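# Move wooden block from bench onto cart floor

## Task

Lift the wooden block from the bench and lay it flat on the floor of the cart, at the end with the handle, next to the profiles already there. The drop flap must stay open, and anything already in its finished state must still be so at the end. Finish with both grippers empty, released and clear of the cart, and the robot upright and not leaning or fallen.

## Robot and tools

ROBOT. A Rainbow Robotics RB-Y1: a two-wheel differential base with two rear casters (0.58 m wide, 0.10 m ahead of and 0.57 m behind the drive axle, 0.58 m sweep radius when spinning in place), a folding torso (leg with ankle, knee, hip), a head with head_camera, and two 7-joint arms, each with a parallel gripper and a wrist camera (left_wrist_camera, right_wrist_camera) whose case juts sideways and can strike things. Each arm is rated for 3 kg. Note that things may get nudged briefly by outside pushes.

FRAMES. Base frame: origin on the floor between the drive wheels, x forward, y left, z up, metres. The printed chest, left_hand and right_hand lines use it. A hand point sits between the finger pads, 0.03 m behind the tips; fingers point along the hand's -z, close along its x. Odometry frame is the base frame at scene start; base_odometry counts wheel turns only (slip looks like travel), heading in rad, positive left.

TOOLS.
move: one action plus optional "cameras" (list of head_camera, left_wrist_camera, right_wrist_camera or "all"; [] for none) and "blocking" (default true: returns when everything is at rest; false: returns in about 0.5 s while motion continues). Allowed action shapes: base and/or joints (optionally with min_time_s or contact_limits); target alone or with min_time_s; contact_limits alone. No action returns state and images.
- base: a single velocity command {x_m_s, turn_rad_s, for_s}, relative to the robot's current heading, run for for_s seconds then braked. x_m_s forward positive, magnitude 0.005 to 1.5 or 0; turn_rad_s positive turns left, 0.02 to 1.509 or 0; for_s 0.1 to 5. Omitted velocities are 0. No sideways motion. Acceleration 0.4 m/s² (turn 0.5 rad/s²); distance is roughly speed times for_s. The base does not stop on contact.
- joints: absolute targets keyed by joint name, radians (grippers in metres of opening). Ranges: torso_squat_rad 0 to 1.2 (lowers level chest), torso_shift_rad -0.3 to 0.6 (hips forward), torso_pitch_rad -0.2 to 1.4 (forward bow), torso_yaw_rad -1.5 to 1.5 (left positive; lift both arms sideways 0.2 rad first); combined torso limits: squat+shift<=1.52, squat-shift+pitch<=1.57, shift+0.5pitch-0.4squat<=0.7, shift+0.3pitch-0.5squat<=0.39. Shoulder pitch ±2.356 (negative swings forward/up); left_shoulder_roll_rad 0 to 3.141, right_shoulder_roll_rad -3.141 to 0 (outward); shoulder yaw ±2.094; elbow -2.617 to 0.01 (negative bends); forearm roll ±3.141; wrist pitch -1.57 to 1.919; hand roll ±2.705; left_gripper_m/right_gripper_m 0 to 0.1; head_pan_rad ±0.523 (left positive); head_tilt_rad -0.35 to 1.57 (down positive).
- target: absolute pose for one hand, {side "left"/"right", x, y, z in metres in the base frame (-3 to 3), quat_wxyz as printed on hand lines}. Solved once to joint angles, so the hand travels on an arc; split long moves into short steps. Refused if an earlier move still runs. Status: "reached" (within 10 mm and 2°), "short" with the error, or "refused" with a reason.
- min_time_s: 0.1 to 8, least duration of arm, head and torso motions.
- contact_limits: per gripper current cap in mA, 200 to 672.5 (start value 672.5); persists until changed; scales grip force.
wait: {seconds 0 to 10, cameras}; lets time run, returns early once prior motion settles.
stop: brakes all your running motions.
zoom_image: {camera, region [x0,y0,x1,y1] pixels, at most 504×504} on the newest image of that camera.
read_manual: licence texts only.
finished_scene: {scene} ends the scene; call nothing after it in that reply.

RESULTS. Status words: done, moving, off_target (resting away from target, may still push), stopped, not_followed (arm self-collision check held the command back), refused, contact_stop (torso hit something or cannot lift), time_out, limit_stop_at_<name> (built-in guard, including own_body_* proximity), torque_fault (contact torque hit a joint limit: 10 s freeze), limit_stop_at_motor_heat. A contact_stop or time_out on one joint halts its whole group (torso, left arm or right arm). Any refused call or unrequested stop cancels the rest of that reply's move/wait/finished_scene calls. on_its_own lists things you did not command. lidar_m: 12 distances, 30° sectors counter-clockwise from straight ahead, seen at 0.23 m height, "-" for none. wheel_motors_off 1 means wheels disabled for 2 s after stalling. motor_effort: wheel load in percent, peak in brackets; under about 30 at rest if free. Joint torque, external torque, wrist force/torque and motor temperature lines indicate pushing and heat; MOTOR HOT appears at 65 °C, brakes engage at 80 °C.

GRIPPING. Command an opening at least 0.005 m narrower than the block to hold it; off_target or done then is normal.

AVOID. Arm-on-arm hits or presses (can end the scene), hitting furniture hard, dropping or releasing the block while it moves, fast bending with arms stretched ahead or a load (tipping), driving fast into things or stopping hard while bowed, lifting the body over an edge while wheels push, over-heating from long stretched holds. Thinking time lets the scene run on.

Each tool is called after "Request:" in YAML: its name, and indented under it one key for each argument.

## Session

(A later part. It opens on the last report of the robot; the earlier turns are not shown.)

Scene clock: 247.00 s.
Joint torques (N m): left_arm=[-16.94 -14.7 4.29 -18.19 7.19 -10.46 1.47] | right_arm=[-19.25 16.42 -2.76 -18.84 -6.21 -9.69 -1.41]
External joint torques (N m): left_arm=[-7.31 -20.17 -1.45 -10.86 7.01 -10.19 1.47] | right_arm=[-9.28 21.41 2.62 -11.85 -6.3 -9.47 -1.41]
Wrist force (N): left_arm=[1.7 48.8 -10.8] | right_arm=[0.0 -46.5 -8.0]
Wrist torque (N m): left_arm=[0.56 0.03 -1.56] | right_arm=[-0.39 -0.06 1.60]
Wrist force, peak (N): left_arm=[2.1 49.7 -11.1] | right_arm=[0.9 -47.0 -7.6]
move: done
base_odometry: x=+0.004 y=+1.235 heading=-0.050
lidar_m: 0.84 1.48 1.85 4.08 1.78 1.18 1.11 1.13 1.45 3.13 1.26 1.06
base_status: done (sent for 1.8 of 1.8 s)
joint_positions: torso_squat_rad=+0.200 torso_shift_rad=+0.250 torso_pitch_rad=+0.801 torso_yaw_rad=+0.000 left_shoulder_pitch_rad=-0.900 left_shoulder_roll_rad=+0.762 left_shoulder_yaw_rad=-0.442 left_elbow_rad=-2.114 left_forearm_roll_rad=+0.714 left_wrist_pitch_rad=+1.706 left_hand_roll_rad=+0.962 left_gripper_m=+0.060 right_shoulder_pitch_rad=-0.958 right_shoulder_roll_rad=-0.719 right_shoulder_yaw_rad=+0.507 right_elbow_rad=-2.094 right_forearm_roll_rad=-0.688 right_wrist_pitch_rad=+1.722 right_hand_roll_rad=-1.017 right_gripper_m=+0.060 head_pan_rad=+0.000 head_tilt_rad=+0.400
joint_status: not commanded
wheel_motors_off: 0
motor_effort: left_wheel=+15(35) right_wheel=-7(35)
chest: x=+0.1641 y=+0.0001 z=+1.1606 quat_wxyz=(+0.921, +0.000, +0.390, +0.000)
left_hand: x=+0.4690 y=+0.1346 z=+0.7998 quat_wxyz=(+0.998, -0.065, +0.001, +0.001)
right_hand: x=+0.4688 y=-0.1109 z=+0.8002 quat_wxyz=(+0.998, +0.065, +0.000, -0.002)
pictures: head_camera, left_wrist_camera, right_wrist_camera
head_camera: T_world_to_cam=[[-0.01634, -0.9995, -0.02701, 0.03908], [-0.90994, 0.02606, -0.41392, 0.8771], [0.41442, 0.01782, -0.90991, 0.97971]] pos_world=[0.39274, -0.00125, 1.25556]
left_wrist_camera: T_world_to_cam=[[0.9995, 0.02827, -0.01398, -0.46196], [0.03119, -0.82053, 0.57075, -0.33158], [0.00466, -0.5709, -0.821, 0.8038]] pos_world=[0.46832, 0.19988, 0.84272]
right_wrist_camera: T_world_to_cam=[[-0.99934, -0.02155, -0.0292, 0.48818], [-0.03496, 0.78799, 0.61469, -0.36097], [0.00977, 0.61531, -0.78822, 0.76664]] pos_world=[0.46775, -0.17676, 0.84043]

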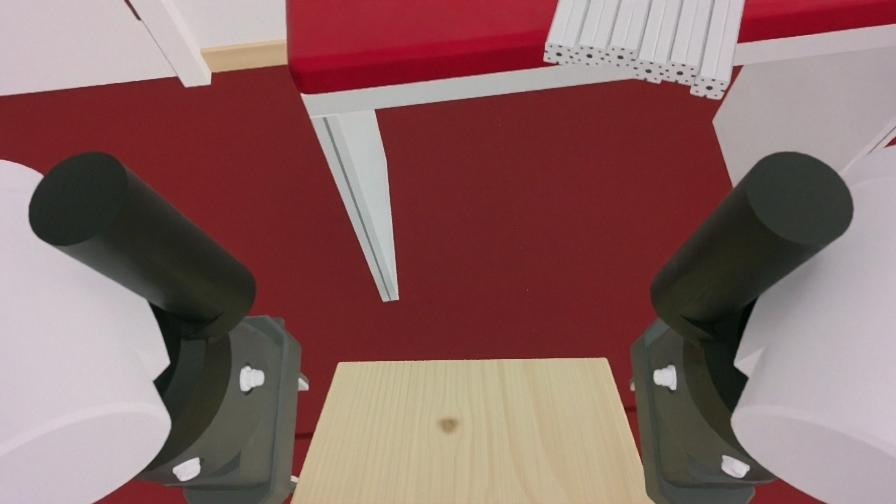

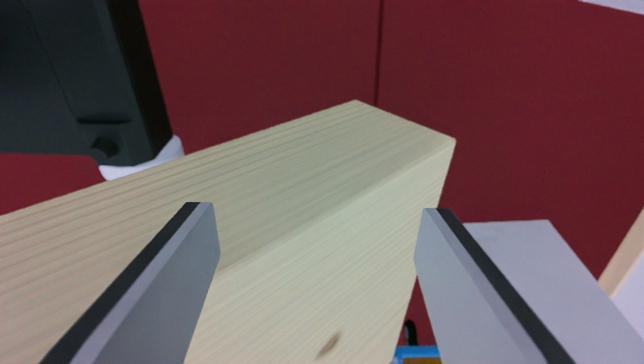

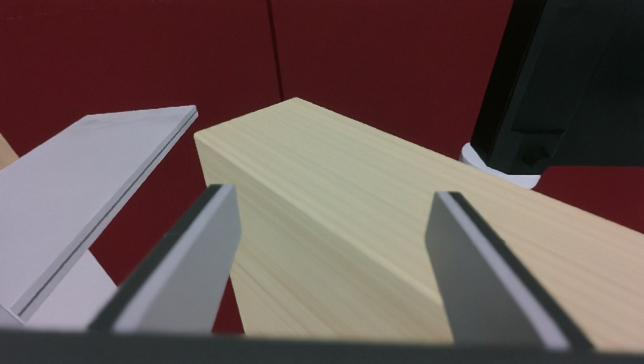

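Request:
move:
  joints: {"torso_squat_rad":0.6,"torso_shift_rad":0.1,"torso_pitch_rad":0.4,"head_tilt_rad":0.7}
  min_time_s: 3

Request:
move:
  base: {"x_m_s":0.25,"for_s":2.16}
  cameras: ["all"]

Scene clock: 255.17 s.
Joint torques (N m): left_arm=[-21.9 -13.87 6.63 -16.03 5.97 -11.32 1.5] | right_arm=[-24.99 15.31 -5.43 -16.79 -4.77 -10.57 -1.4]
External joint torques (N m): left_arm=[-7.09 -20.46 -1.31 -10.63 6.44 -10.63 1.53] | right_arm=[-9.91 21.51 2.09 -11.63 -5.46 -9.98 -1.42]
Wrist force (N): left_arm=[-3.9 49.1 -9.8] | right_arm=[-6.0 -46.3 -6.8]
Wrist torque (N m): left_arm=[0.65 0.07 -1.63] | right_arm=[-0.40 0.01 1.70]
Wrist force, peak (N): left_arm=[-4.3 50.1 -10.6] | right_arm=[-5.5 -47.1 -6.0]
move: done
base_odometry: x=+0.004 y=+1.235 heading=-0.050
lidar_m: 0.84 1.48 1.89 4.07 1.77 1.18 1.11 1.12 1.45 3.14 1.25 1.07
base_status: not commanded
joint_positions: torso_squat_rad=+0.600 torso_shift_rad=+0.100 torso_pitch_rad=+0.400 torso_yaw_rad=+0.000 left_shoulder_pitch_rad=-0.900 left_shoulder_roll_rad=+0.762 left_shoulder_yaw_rad=-0.442 left_elbow_rad=-2.114 left_forearm_roll_rad=+0.714 left_wrist_pitch_rad=+1.706 left_hand_roll_rad=+0.962 left_gripper_m=+0.060 right_shoulder_pitch_rad=-0.958 right_shoulder_roll_rad=-0.719 right_shoulder_yaw_rad=+0.507 right_elbow_rad=-2.094 right_forearm_roll_rad=-0.688 right_wrist_pitch_rad=+1.722 right_hand_roll_rad=-1.017 right_gripper_m=+0.060 head_pan_rad=+0.000 head_tilt_rad=+0.700
joint_status: all done
wheel_motors_off: 0
motor_effort: left_wheel=+17(18) right_wheel=-6(10)
chest: x=-0.0496 y=+0.0000 z=+1.1403 quat_wxyz=(+0.980, +0.000, +0.199, +0.000)
left_hand: x=+0.3718 y=+0.1347 z=+0.9268 quat_wxyz=(+0.978, -0.064, -0.198, -0.012)
right_hand: x=+0.3714 y=-0.1109 z=+0.9271 quat_wxyz=(+0.978, +0.064, -0.198, +0.011)
pictures: none

Scene clock: 258.23 s.
Joint torques (N m): left_arm=[-22.97 -13.93 7.15 -16.08 5.93 -11.55 1.54] | right_arm=[-26 15.48 -5.74 -16.65 -4.64 -10.59 -1.42]
External joint torques (N m): left_arm=[-8.16 -20.51 -0.8 -10.68 6.39 -10.86 1.56] | right_arm=[-10.93 21.68 1.78 -11.49 -5.33 -10 -1.44]
Wrist force (N): left_arm=[-4.6 48.9 -9.5] | right_arm=[-5.8 -46.7 -6.3]
Wrist torque (N m): left_arm=[0.63 -0.03 -1.58] | right_arm=[-0.38 0.00 1.64]
Wrist force, peak (N): left_arm=[-5.1 50.6 -9.0] | right_arm=[-7.0 -47.1 -6.6]
move: done
base_odometry: x=+0.545 y=+1.208 heading=-0.050
lidar_m: 0.91 0.32 1.17 2.58 2.62 1.76 1.65 1.67 2.14 1.04 0.67 0.76
base_status: done (sent for 2.17 of 2.17 s)
joint_positions: torso_squat_rad=+0.600 torso_shift_rad=+0.100 torso_pitch_rad=+0.401 torso_yaw_rad=+0.000 left_shoulder_pitch_rad=-0.900 left_shoulder_roll_rad=+0.762 left_shoulder_yaw_rad=-0.442 left_elbow_rad=-2.114 left_forearm_roll_rad=+0.714 left_wrist_pitch_rad=+1.707 left_hand_roll_rad=+0.962 left_gripper_m=+0.060 right_shoulder_pitch_rad=-0.958 right_shoulder_roll_rad=-0.719 right_shoulder_yaw_rad=+0.507 right_elbow_rad=-2.094 right_forearm_roll_rad=-0.688 right_wrist_pitch_rad=+1.722 right_hand_roll_rad=-1.017 right_gripper_m=+0.060 head_pan_rad=+0.000 head_tilt_rad=+0.700
joint_status: not commanded
wheel_motors_off: 0
motor_effort: left_wheel=-2(47) right_wheel=+2(33)
chest: x=-0.0494 y=+0.0000 z=+1.1403 quat_wxyz=(+0.980, +0.000, +0.199, +0.000)
left_hand: x=+0.3718 y=+0.1347 z=+0.9266 quat_wxyz=(+0.978, -0.064, -0.197, -0.012)
right_hand: x=+0.3714 y=-0.1110 z=+0.9268 quat_wxyz=(+0.978, +0.064, -0.198, +0.011)
pictures: head_camera, left_wrist_camera, right_wrist_camera
head_camera: T_world_to_cam=[[-0.01351, -0.9995, -0.0286, 0.0374], [-0.86407, 0.02606, -0.5027, 0.75532], [0.5032, 0.01792, -0.86399, 1.05743]] pos_world=[0.12105, -0.00125, 1.29437]
left_wrist_camera: T_world_to_cam=[[0.92625, 0.02817, 0.37586, -0.69702], [-0.19329, -0.82061, 0.53782, -0.28695], [0.32358, -0.5708, -0.75464, 0.7283]] pos_world=[0.35448, 0.19988, 0.96591]
right_wrist_camera: T_world_to_cam=[[-0.90936, -0.02177, -0.41543, 0.71903], [-0.27132, 0.78804, 0.55261, -0.29683], [0.31534, 0.61524, -0.72252, 0.69295]] pos_world=[0.35481, -0.17676, 0.96341]

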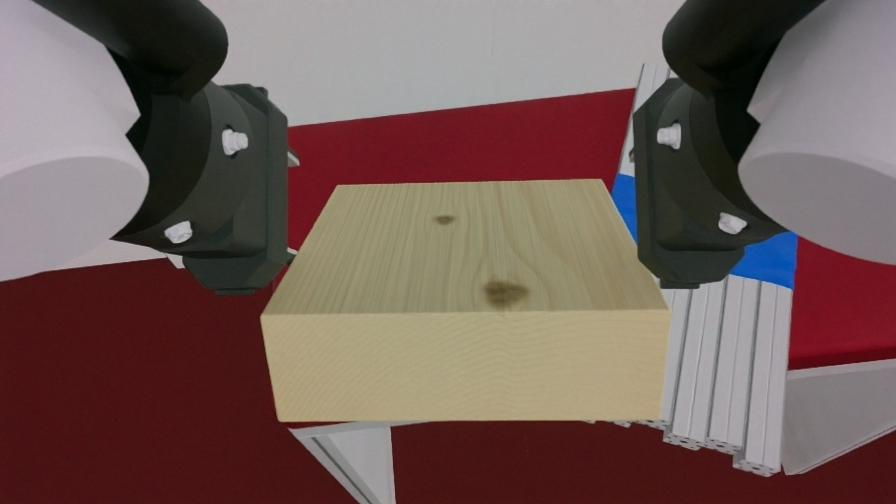

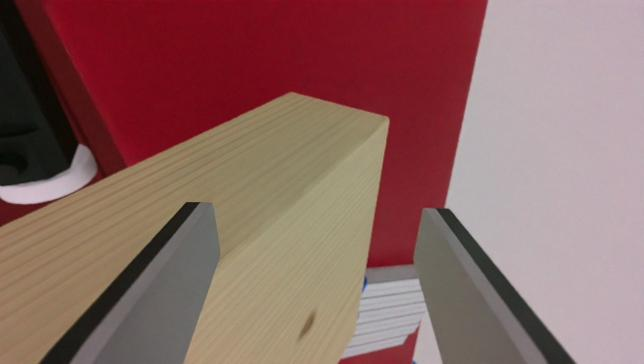

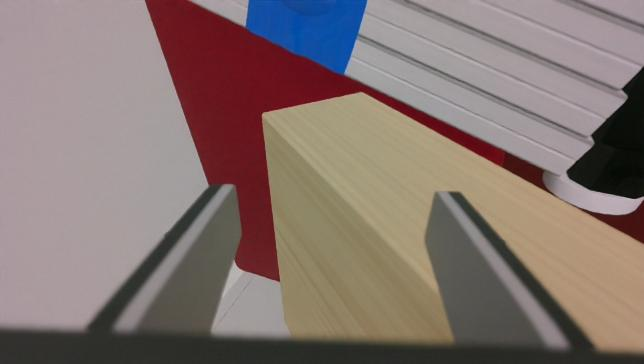

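Request:
move:
  base: {"turn_rad_s":0.6,"for_s":0.58}
  cameras: ["head_camera"]

Request:
move:
  joints: {"torso_squat_rad":0.86}
  min_time_s: 2.5
  cameras: ["all"]

Scene clock: 262.33 s.
Joint torques (N m): left_arm=[-22.93 -13.89 7.1 -16.16 5.78 -11.58 1.5] | right_arm=[-25.78 15.23 -6.06 -16.9 -4.68 -10.84 -1.37]
External joint torques (N m): left_arm=[-8.12 -20.48 -0.84 -10.77 6.25 -10.89 1.52] | right_arm=[-10.71 21.44 1.46 -11.74 -5.37 -10.25 -1.39]
Wrist force (N): left_arm=[-5.1 49.8 -10.2] | right_arm=[-6.3 -46.6 -7.0]
Wrist torque (N m): left_arm=[0.56 -0.02 -1.61] | right_arm=[-0.33 -0.09 1.70]
Wrist force, peak (N): left_arm=[-4.5 50.3 -9.9] | right_arm=[-5.8 -47.1 -6.5]
move: done
base_odometry: x=+0.545 y=+1.208 heading=+0.110
lidar_m: 0.39 0.32 1.37 4.45 2.22 1.69 1.64 1.76 2.50 1.08 0.65 0.95
base_status: done (sent for 0.57 of 0.57 s)
joint_positions: torso_squat_rad=+0.600 torso_shift_rad=+0.100 torso_pitch_rad=+0.401 torso_yaw_rad=+0.000 left_shoulder_pitch_rad=-0.900 left_shoulder_roll_rad=+0.762 left_shoulder_yaw_rad=-0.442 left_elbow_rad=-2.114 left_forearm_roll_rad=+0.714 left_wrist_pitch_rad=+1.707 left_hand_roll_rad=+0.962 left_gripper_m=+0.060 right_shoulder_pitch_rad=-0.958 right_shoulder_roll_rad=-0.719 right_shoulder_yaw_rad=+0.507 right_elbow_rad=-2.094 right_forearm_roll_rad=-0.688 right_wrist_pitch_rad=+1.722 right_hand_roll_rad=-1.017 right_gripper_m=+0.060 head_pan_rad=+0.000 head_tilt_rad=+0.700
joint_status: not commanded
wheel_motors_off: 0
motor_effort: left_wheel=-16(35) right_wheel=+1(23)
chest: x=-0.0495 y=+0.0001 z=+1.1403 quat_wxyz=(+0.980, +0.000, +0.199, +0.000)
left_hand: x=+0.3718 y=+0.1347 z=+0.9266 quat_wxyz=(+0.978, -0.064, -0.197, -0.012)
right_hand: x=+0.3714 y=-0.1109 z=+0.9268 quat_wxyz=(+0.978, +0.064, -0.198, +0.011)
head_camera: T_world_to_cam=[[-0.01356, -0.9995, -0.02851, 0.0373], [-0.86406, 0.02606, -0.5027, 0.75537], [0.5032, 0.01782, -0.86399, 1.05752]] pos_world=[0.12105, -0.00125, 1.29447]

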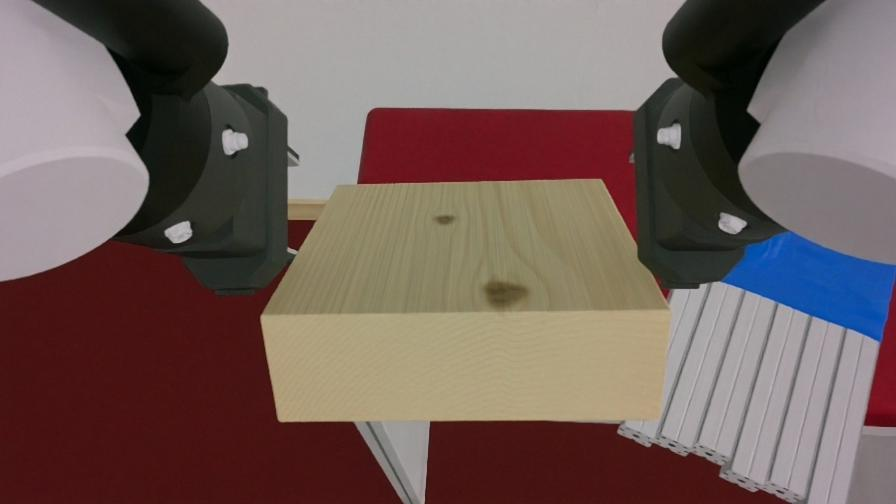

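Scene clock: 265.13 s.
Joint torques (N m): left_arm=[-14.33 -15.35 -0.18 -11 6.52 -11.5 1.51] | right_arm=[-17.5 19.72 1.01 -11.52 -6.56 -12.32 -1.78]
External joint torques (N m): left_arm=[0.53 -21.95 -8.15 -5.64 6.99 -10.8 1.53] | right_arm=[-2.38 25.95 8.55 -6.39 -7.26 -11.72 -1.8]
Wrist force (N): left_arm=[4.7 50.6 25.7] | right_arm=[4.5 -59.9 35.4]
Wrist torque (N m): left_arm=[0.58 1.05 -1.52] | right_arm=[0.29 1.31 1.94]
Wrist force, peak (N): left_arm=[0.1 51.4 27.2] | right_arm=[4.8 -60.1 36.5]
move: done
base_odometry: x=+0.545 y=+1.208 heading=+0.110
lidar_m: 0.38 0.32 1.37 4.45 2.22 1.68 1.64 1.75 2.50 1.10 0.66 0.94
base_status: not commanded
joint_positions: torso_squat_rad=+0.860 torso_shift_rad=+0.099 torso_pitch_rad=+0.398 torso_yaw_rad=+0.000 left_shoulder_pitch_rad=-0.902 left_shoulder_roll_rad=+0.762 left_shoulder_yaw_rad=-0.440 left_elbow_rad=-2.116 left_forearm_roll_rad=+0.714 left_wrist_pitch_rad=+1.707 left_hand_roll_rad=+0.962 left_gripper_m=+0.060 right_shoulder_pitch_rad=-0.960 right_shoulder_roll_rad=-0.720 right_shoulder_yaw_rad=+0.505 right_elbow_rad=-2.095 right_forearm_roll_rad=-0.688 right_wrist_pitch_rad=+1.723 right_hand_roll_rad=-1.017 right_gripper_m=+0.060 head_pan_rad=+0.000 head_tilt_rad=+0.700
joint_status: all done
wheel_motors_off: 0
motor_effort: left_wheel=-17(18) right_wheel=+6(7)
chest: x=-0.0630 y=+0.0000 z=+1.0202 quat_wxyz=(+0.980, +0.000, +0.198, +0.000)
left_hand: x=+0.3598 y=+0.1344 z=+0.8094 quat_wxyz=(+0.977, -0.065, -0.201, -0.012)
right_hand: x=+0.3594 y=-0.1112 z=+0.8095 quat_wxyz=(+0.977, +0.064, -0.201, +0.011)
pictures: head_camera, left_wrist_camera, right_wrist_camera
head_camera: T_world_to_cam=[[-0.01356, -0.9995, -0.0286, 0.03371], [-0.86251, 0.02616, -0.50537, 0.68611], [0.50586, 0.01782, -0.86243, 0.95911]] pos_world=[0.10705, -0.00135, 1.17486]
left_wrist_camera: T_world_to_cam=[[0.92354, 0.02843, 0.38245, -0.64617], [-0.19736, -0.81983, 0.53752, -0.2248], [0.32882, -0.5719, -0.75153, 0.63929]] pos_world=[0.34219, 0.19968, 0.84841]
right_wrist_camera: T_world_to_cam=[[-0.90644, -0.02136, -0.4218, 0.66356], [-0.27492, 0.78799, 0.55089, -0.23244], [0.32061, 0.61531, -0.72014, 0.6083]] pos_world=[0.34254, -0.17696, 0.846]

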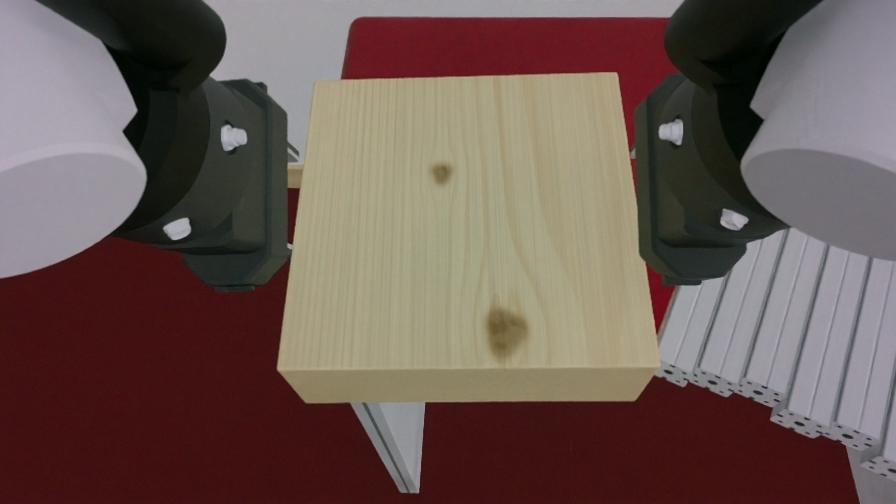

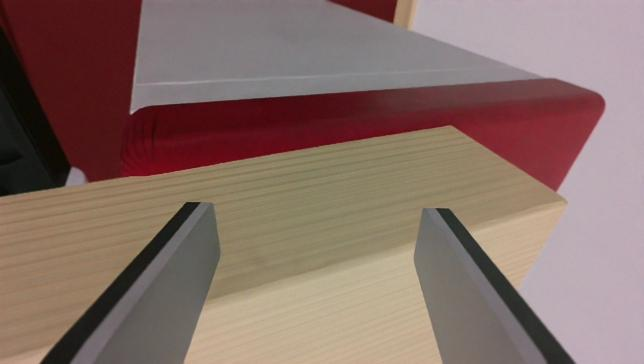

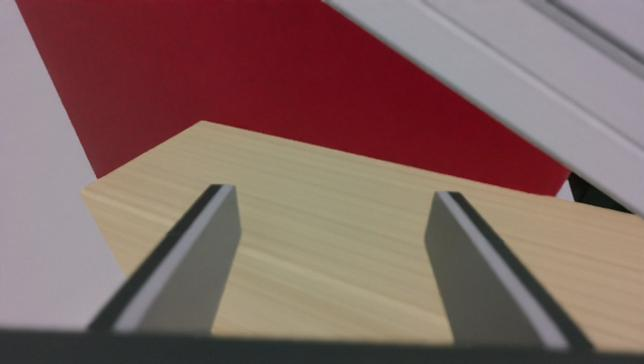

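Request:
move:
  joints: {"torso_squat_rad":0.845}

Request:
move:
  target: {"side":"left","x":0.36,"y":0.17,"z":0.815,"quat_wxyz":[0.977,-0.065,-0.201,-0.012]}
  min_time_s: 1.5

Request:
move:
  target: {"side":"right","x":0.36,"y":-0.15,"z":0.815,"quat_wxyz":[0.977,0.065,-0.201,0.012]}
  cameras: ["head_camera"]

Scene clock: 267.43 s.
Joint torques (N m): left_arm=[-21.2 -14.78 5.87 -15.3 6.46 -11.46 1.57] | right_arm=[-23.7 16.24 -4.35 -15.59 -5.1 -10.74 -1.77]
External joint torques (N m): left_arm=[-6.41 -21.38 -2.08 -9.91 6.93 -10.76 1.59] | right_arm=[-8.63 22.44 3.15 -10.44 -5.79 -10.15 -1.79]
Wrist force (N): left_arm=[-2.8 49.0 -8.7] | right_arm=[-4.8 -47.0 -4.0]
Wrist torque (N m): left_arm=[0.89 -0.07 -1.60] | right_arm=[-0.29 -0.04 1.66]
Wrist force, peak (N): left_arm=[4.9 51.0 26.6] | right_arm=[4.9 -60.2 36.0]
move: done
base_odometry: x=+0.545 y=+1.208 heading=+0.110
lidar_m: 0.39 0.31 1.38 4.44 2.22 1.69 1.64 1.74 2.49 1.08 0.66 0.94
base_status: not commanded
joint_positions: torso_squat_rad=+0.845 torso_shift_rad=+0.100 torso_pitch_rad=+0.400 torso_yaw_rad=+0.000 left_shoulder_pitch_rad=-0.900 left_shoulder_roll_rad=+0.762 left_shoulder_yaw_rad=-0.441 left_elbow_rad=-2.115 left_forearm_roll_rad=+0.714 left_wrist_pitch_rad=+1.707 left_hand_roll_rad=+0.962 left_gripper_m=+0.060 right_shoulder_pitch_rad=-0.959 right_shoulder_roll_rad=-0.719 right_shoulder_yaw_rad=+0.507 right_elbow_rad=-2.094 right_forearm_roll_rad=-0.688 right_wrist_pitch_rad=+1.723 right_hand_roll_rad=-1.017 right_gripper_m=+0.060 head_pan_rad=+0.000 head_tilt_rad=+0.700
joint_status: all done
wheel_motors_off: 0
motor_effort: left_wheel=-19(19) right_wheel=+4(8)
chest: x=-0.0610 y=+0.0000 z=+1.0278 quat_wxyz=(+0.980, +0.000, +0.199, +0.000)
left_hand: x=+0.3606 y=+0.1347 z=+0.8146 quat_wxyz=(+0.978, -0.064, -0.198, -0.012)
right_hand: x=+0.3601 y=-0.1110 z=+0.8148 quat_wxyz=(+0.978, +0.064, -0.198, +0.011)
pictures: none

Scene clock: 269.27 s.
Joint torques (N m): left_arm=[-11.48 7.36 10.25 -5.88 -0.23 -1.25 -0.23] | right_arm=[-19.92 -1.81 -6.21 -7.85 -0.23 -2.29 -0.56]
External joint torques (N m): left_arm=[2.42 -0.68 2.05 -0.71 0.21 -0.51 -0.21] | right_arm=[-4.83 4.32 1.29 -2.68 -0.91 -1.68 -0.58]
Wrist force (N): left_arm=[-4.0 0.7 -6.3] | right_arm=[-3.7 -7.0 -4.5]
Wrist torque (N m): left_arm=[-0.21 -0.28 0.22] | right_arm=[-0.10 -0.01 0.28]
Wrist force, peak (N): left_arm=[-2.9 49.8 -8.9] | right_arm=[-5.2 -47.9 -3.2]
move: done
base_odometry: x=+0.545 y=+1.208 heading=+0.110
lidar_m: 0.39 0.32 1.37 4.44 2.23 1.68 1.64 1.76 2.50 1.08 0.66 0.93
base_status: not commanded
joint_positions: torso_squat_rad=+0.845 torso_shift_rad=+0.100 torso_pitch_rad=+0.400 torso_yaw_rad=+0.000 left_shoulder_pitch_rad=-0.815 left_shoulder_roll_rad=+0.850 left_shoulder_yaw_rad=-0.360 left_elbow_rad=-2.143 left_forearm_roll_rad=+0.770 left_wrist_pitch_rad=+1.652 left_hand_roll_rad=+0.901 left_gripper_m=+0.060 right_shoulder_pitch_rad=-0.960 right_shoulder_roll_rad=-0.715 right_shoulder_yaw_rad=+0.507 right_elbow_rad=-2.096 right_forearm_roll_rad=-0.689 right_wrist_pitch_rad=+1.720 right_hand_roll_rad=-1.017 right_gripper_m=+0.060 head_pan_rad=+0.000 head_tilt_rad=+0.700
joint_status: all done
wheel_motors_off: 0
motor_effort: left_wheel=-18(19) right_wheel=+3(6)
chest: x=-0.0610 y=+0.0000 z=+1.0278 quat_wxyz=(+0.980, +0.000, +0.199, +0.000)
left_hand: x=+0.3600 y=+0.1699 z=+0.8151 quat_wxyz=(+0.977, -0.065, -0.201, -0.012)
left_hand_status: reached (checked arc that bows 1 mm and turns the hand up to 1 deg, planned for 1.5 s): 0 mm and 0.0 deg off.
right_hand: x=+0.3594 y=-0.1080 z=+0.8155 quat_wxyz=(+0.978, +0.068, -0.199, +0.013)
pictures: none

Scene clock: 270.10 s.
Joint torques (N m): left_arm=[-12.07 6.84 10.05 -5.44 -0.32 -1.22 -0.3] | right_arm=[-14.14 -6.87 -8.75 -6.06 0.42 -0.88 0.03]
External joint torques (N m): left_arm=[1.84 -1.2 1.84 -0.26 0.12 -0.49 -0.27] | right_arm=[-0.04 0.92 -0.97 -1.12 -0.25 -0.24 0.01]
Wrist force (N): left_arm=[-3.8 0.3 -6.4] | right_arm=[-1.8 0.0 -4.2]
Wrist torque (N m): left_arm=[-0.10 -0.22 0.23] | right_arm=[-0.08 0.05 -0.10]
Wrist force, peak (N): left_arm=[-3.6 0.5 -7.4] | right_arm=[-2.7 -6.9 -5.6]
move: done
base_odometry: x=+0.545 y=+1.208 heading=+0.110
lidar_m: 0.38 0.31 1.36 4.44 2.22 1.68 1.63 1.74 2.50 1.08 0.66 0.95
base_status: not commanded
joint_positions: torso_squat_rad=+0.845 torso_shift_rad=+0.100 torso_pitch_rad=+0.400 torso_yaw_rad=+0.000 left_shoulder_pitch_rad=-0.815 left_shoulder_roll_rad=+0.850 left_shoulder_yaw_rad=-0.360 left_elbow_rad=-2.143 left_forearm_roll_rad=+0.770 left_wrist_pitch_rad=+1.652 left_hand_roll_rad=+0.901 left_gripper_m=+0.060 right_shoulder_pitch_rad=-0.870 right_shoulder_roll_rad=-0.820 right_shoulder_yaw_rad=+0.424 right_elbow_rad=-2.133 right_forearm_roll_rad=-0.747 right_wrist_pitch_rad=+1.668 right_hand_roll_rad=-0.953 right_gripper_m=+0.060 head_pan_rad=+0.000 head_tilt_rad=+0.700
joint_status: all done
wheel_motors_off: 0
motor_effort: left_wheel=-18(19) right_wheel=+3(5)
chest: x=-0.0611 y=+0.0001 z=+1.0278 quat_wxyz=(+0.980, +0.000, +0.199, +0.000)
left_hand: x=+0.3600 y=+0.1700 z=+0.8151 quat_wxyz=(+0.977, -0.065, -0.201, -0.012)
right_hand: x=+0.3600 y=-0.1500 z=+0.8150 quat_wxyz=(+0.977, +0.065, -0.201, +0.012)
right_hand_status: reached (checked arc that bows 1 mm and turns the hand up to 1 deg, planned for 0.4 s): 0 mm and 0.1 deg off.
head_camera: T_world_to_cam=[[-0.01354, -0.9995, -0.02852, 0.03394], [-0.86373, 0.02606, -0.50328, 0.6894], [0.50378, 0.01782, -0.86365, 0.96583]] pos_world=[0.10935, -0.00125, 1.18207]

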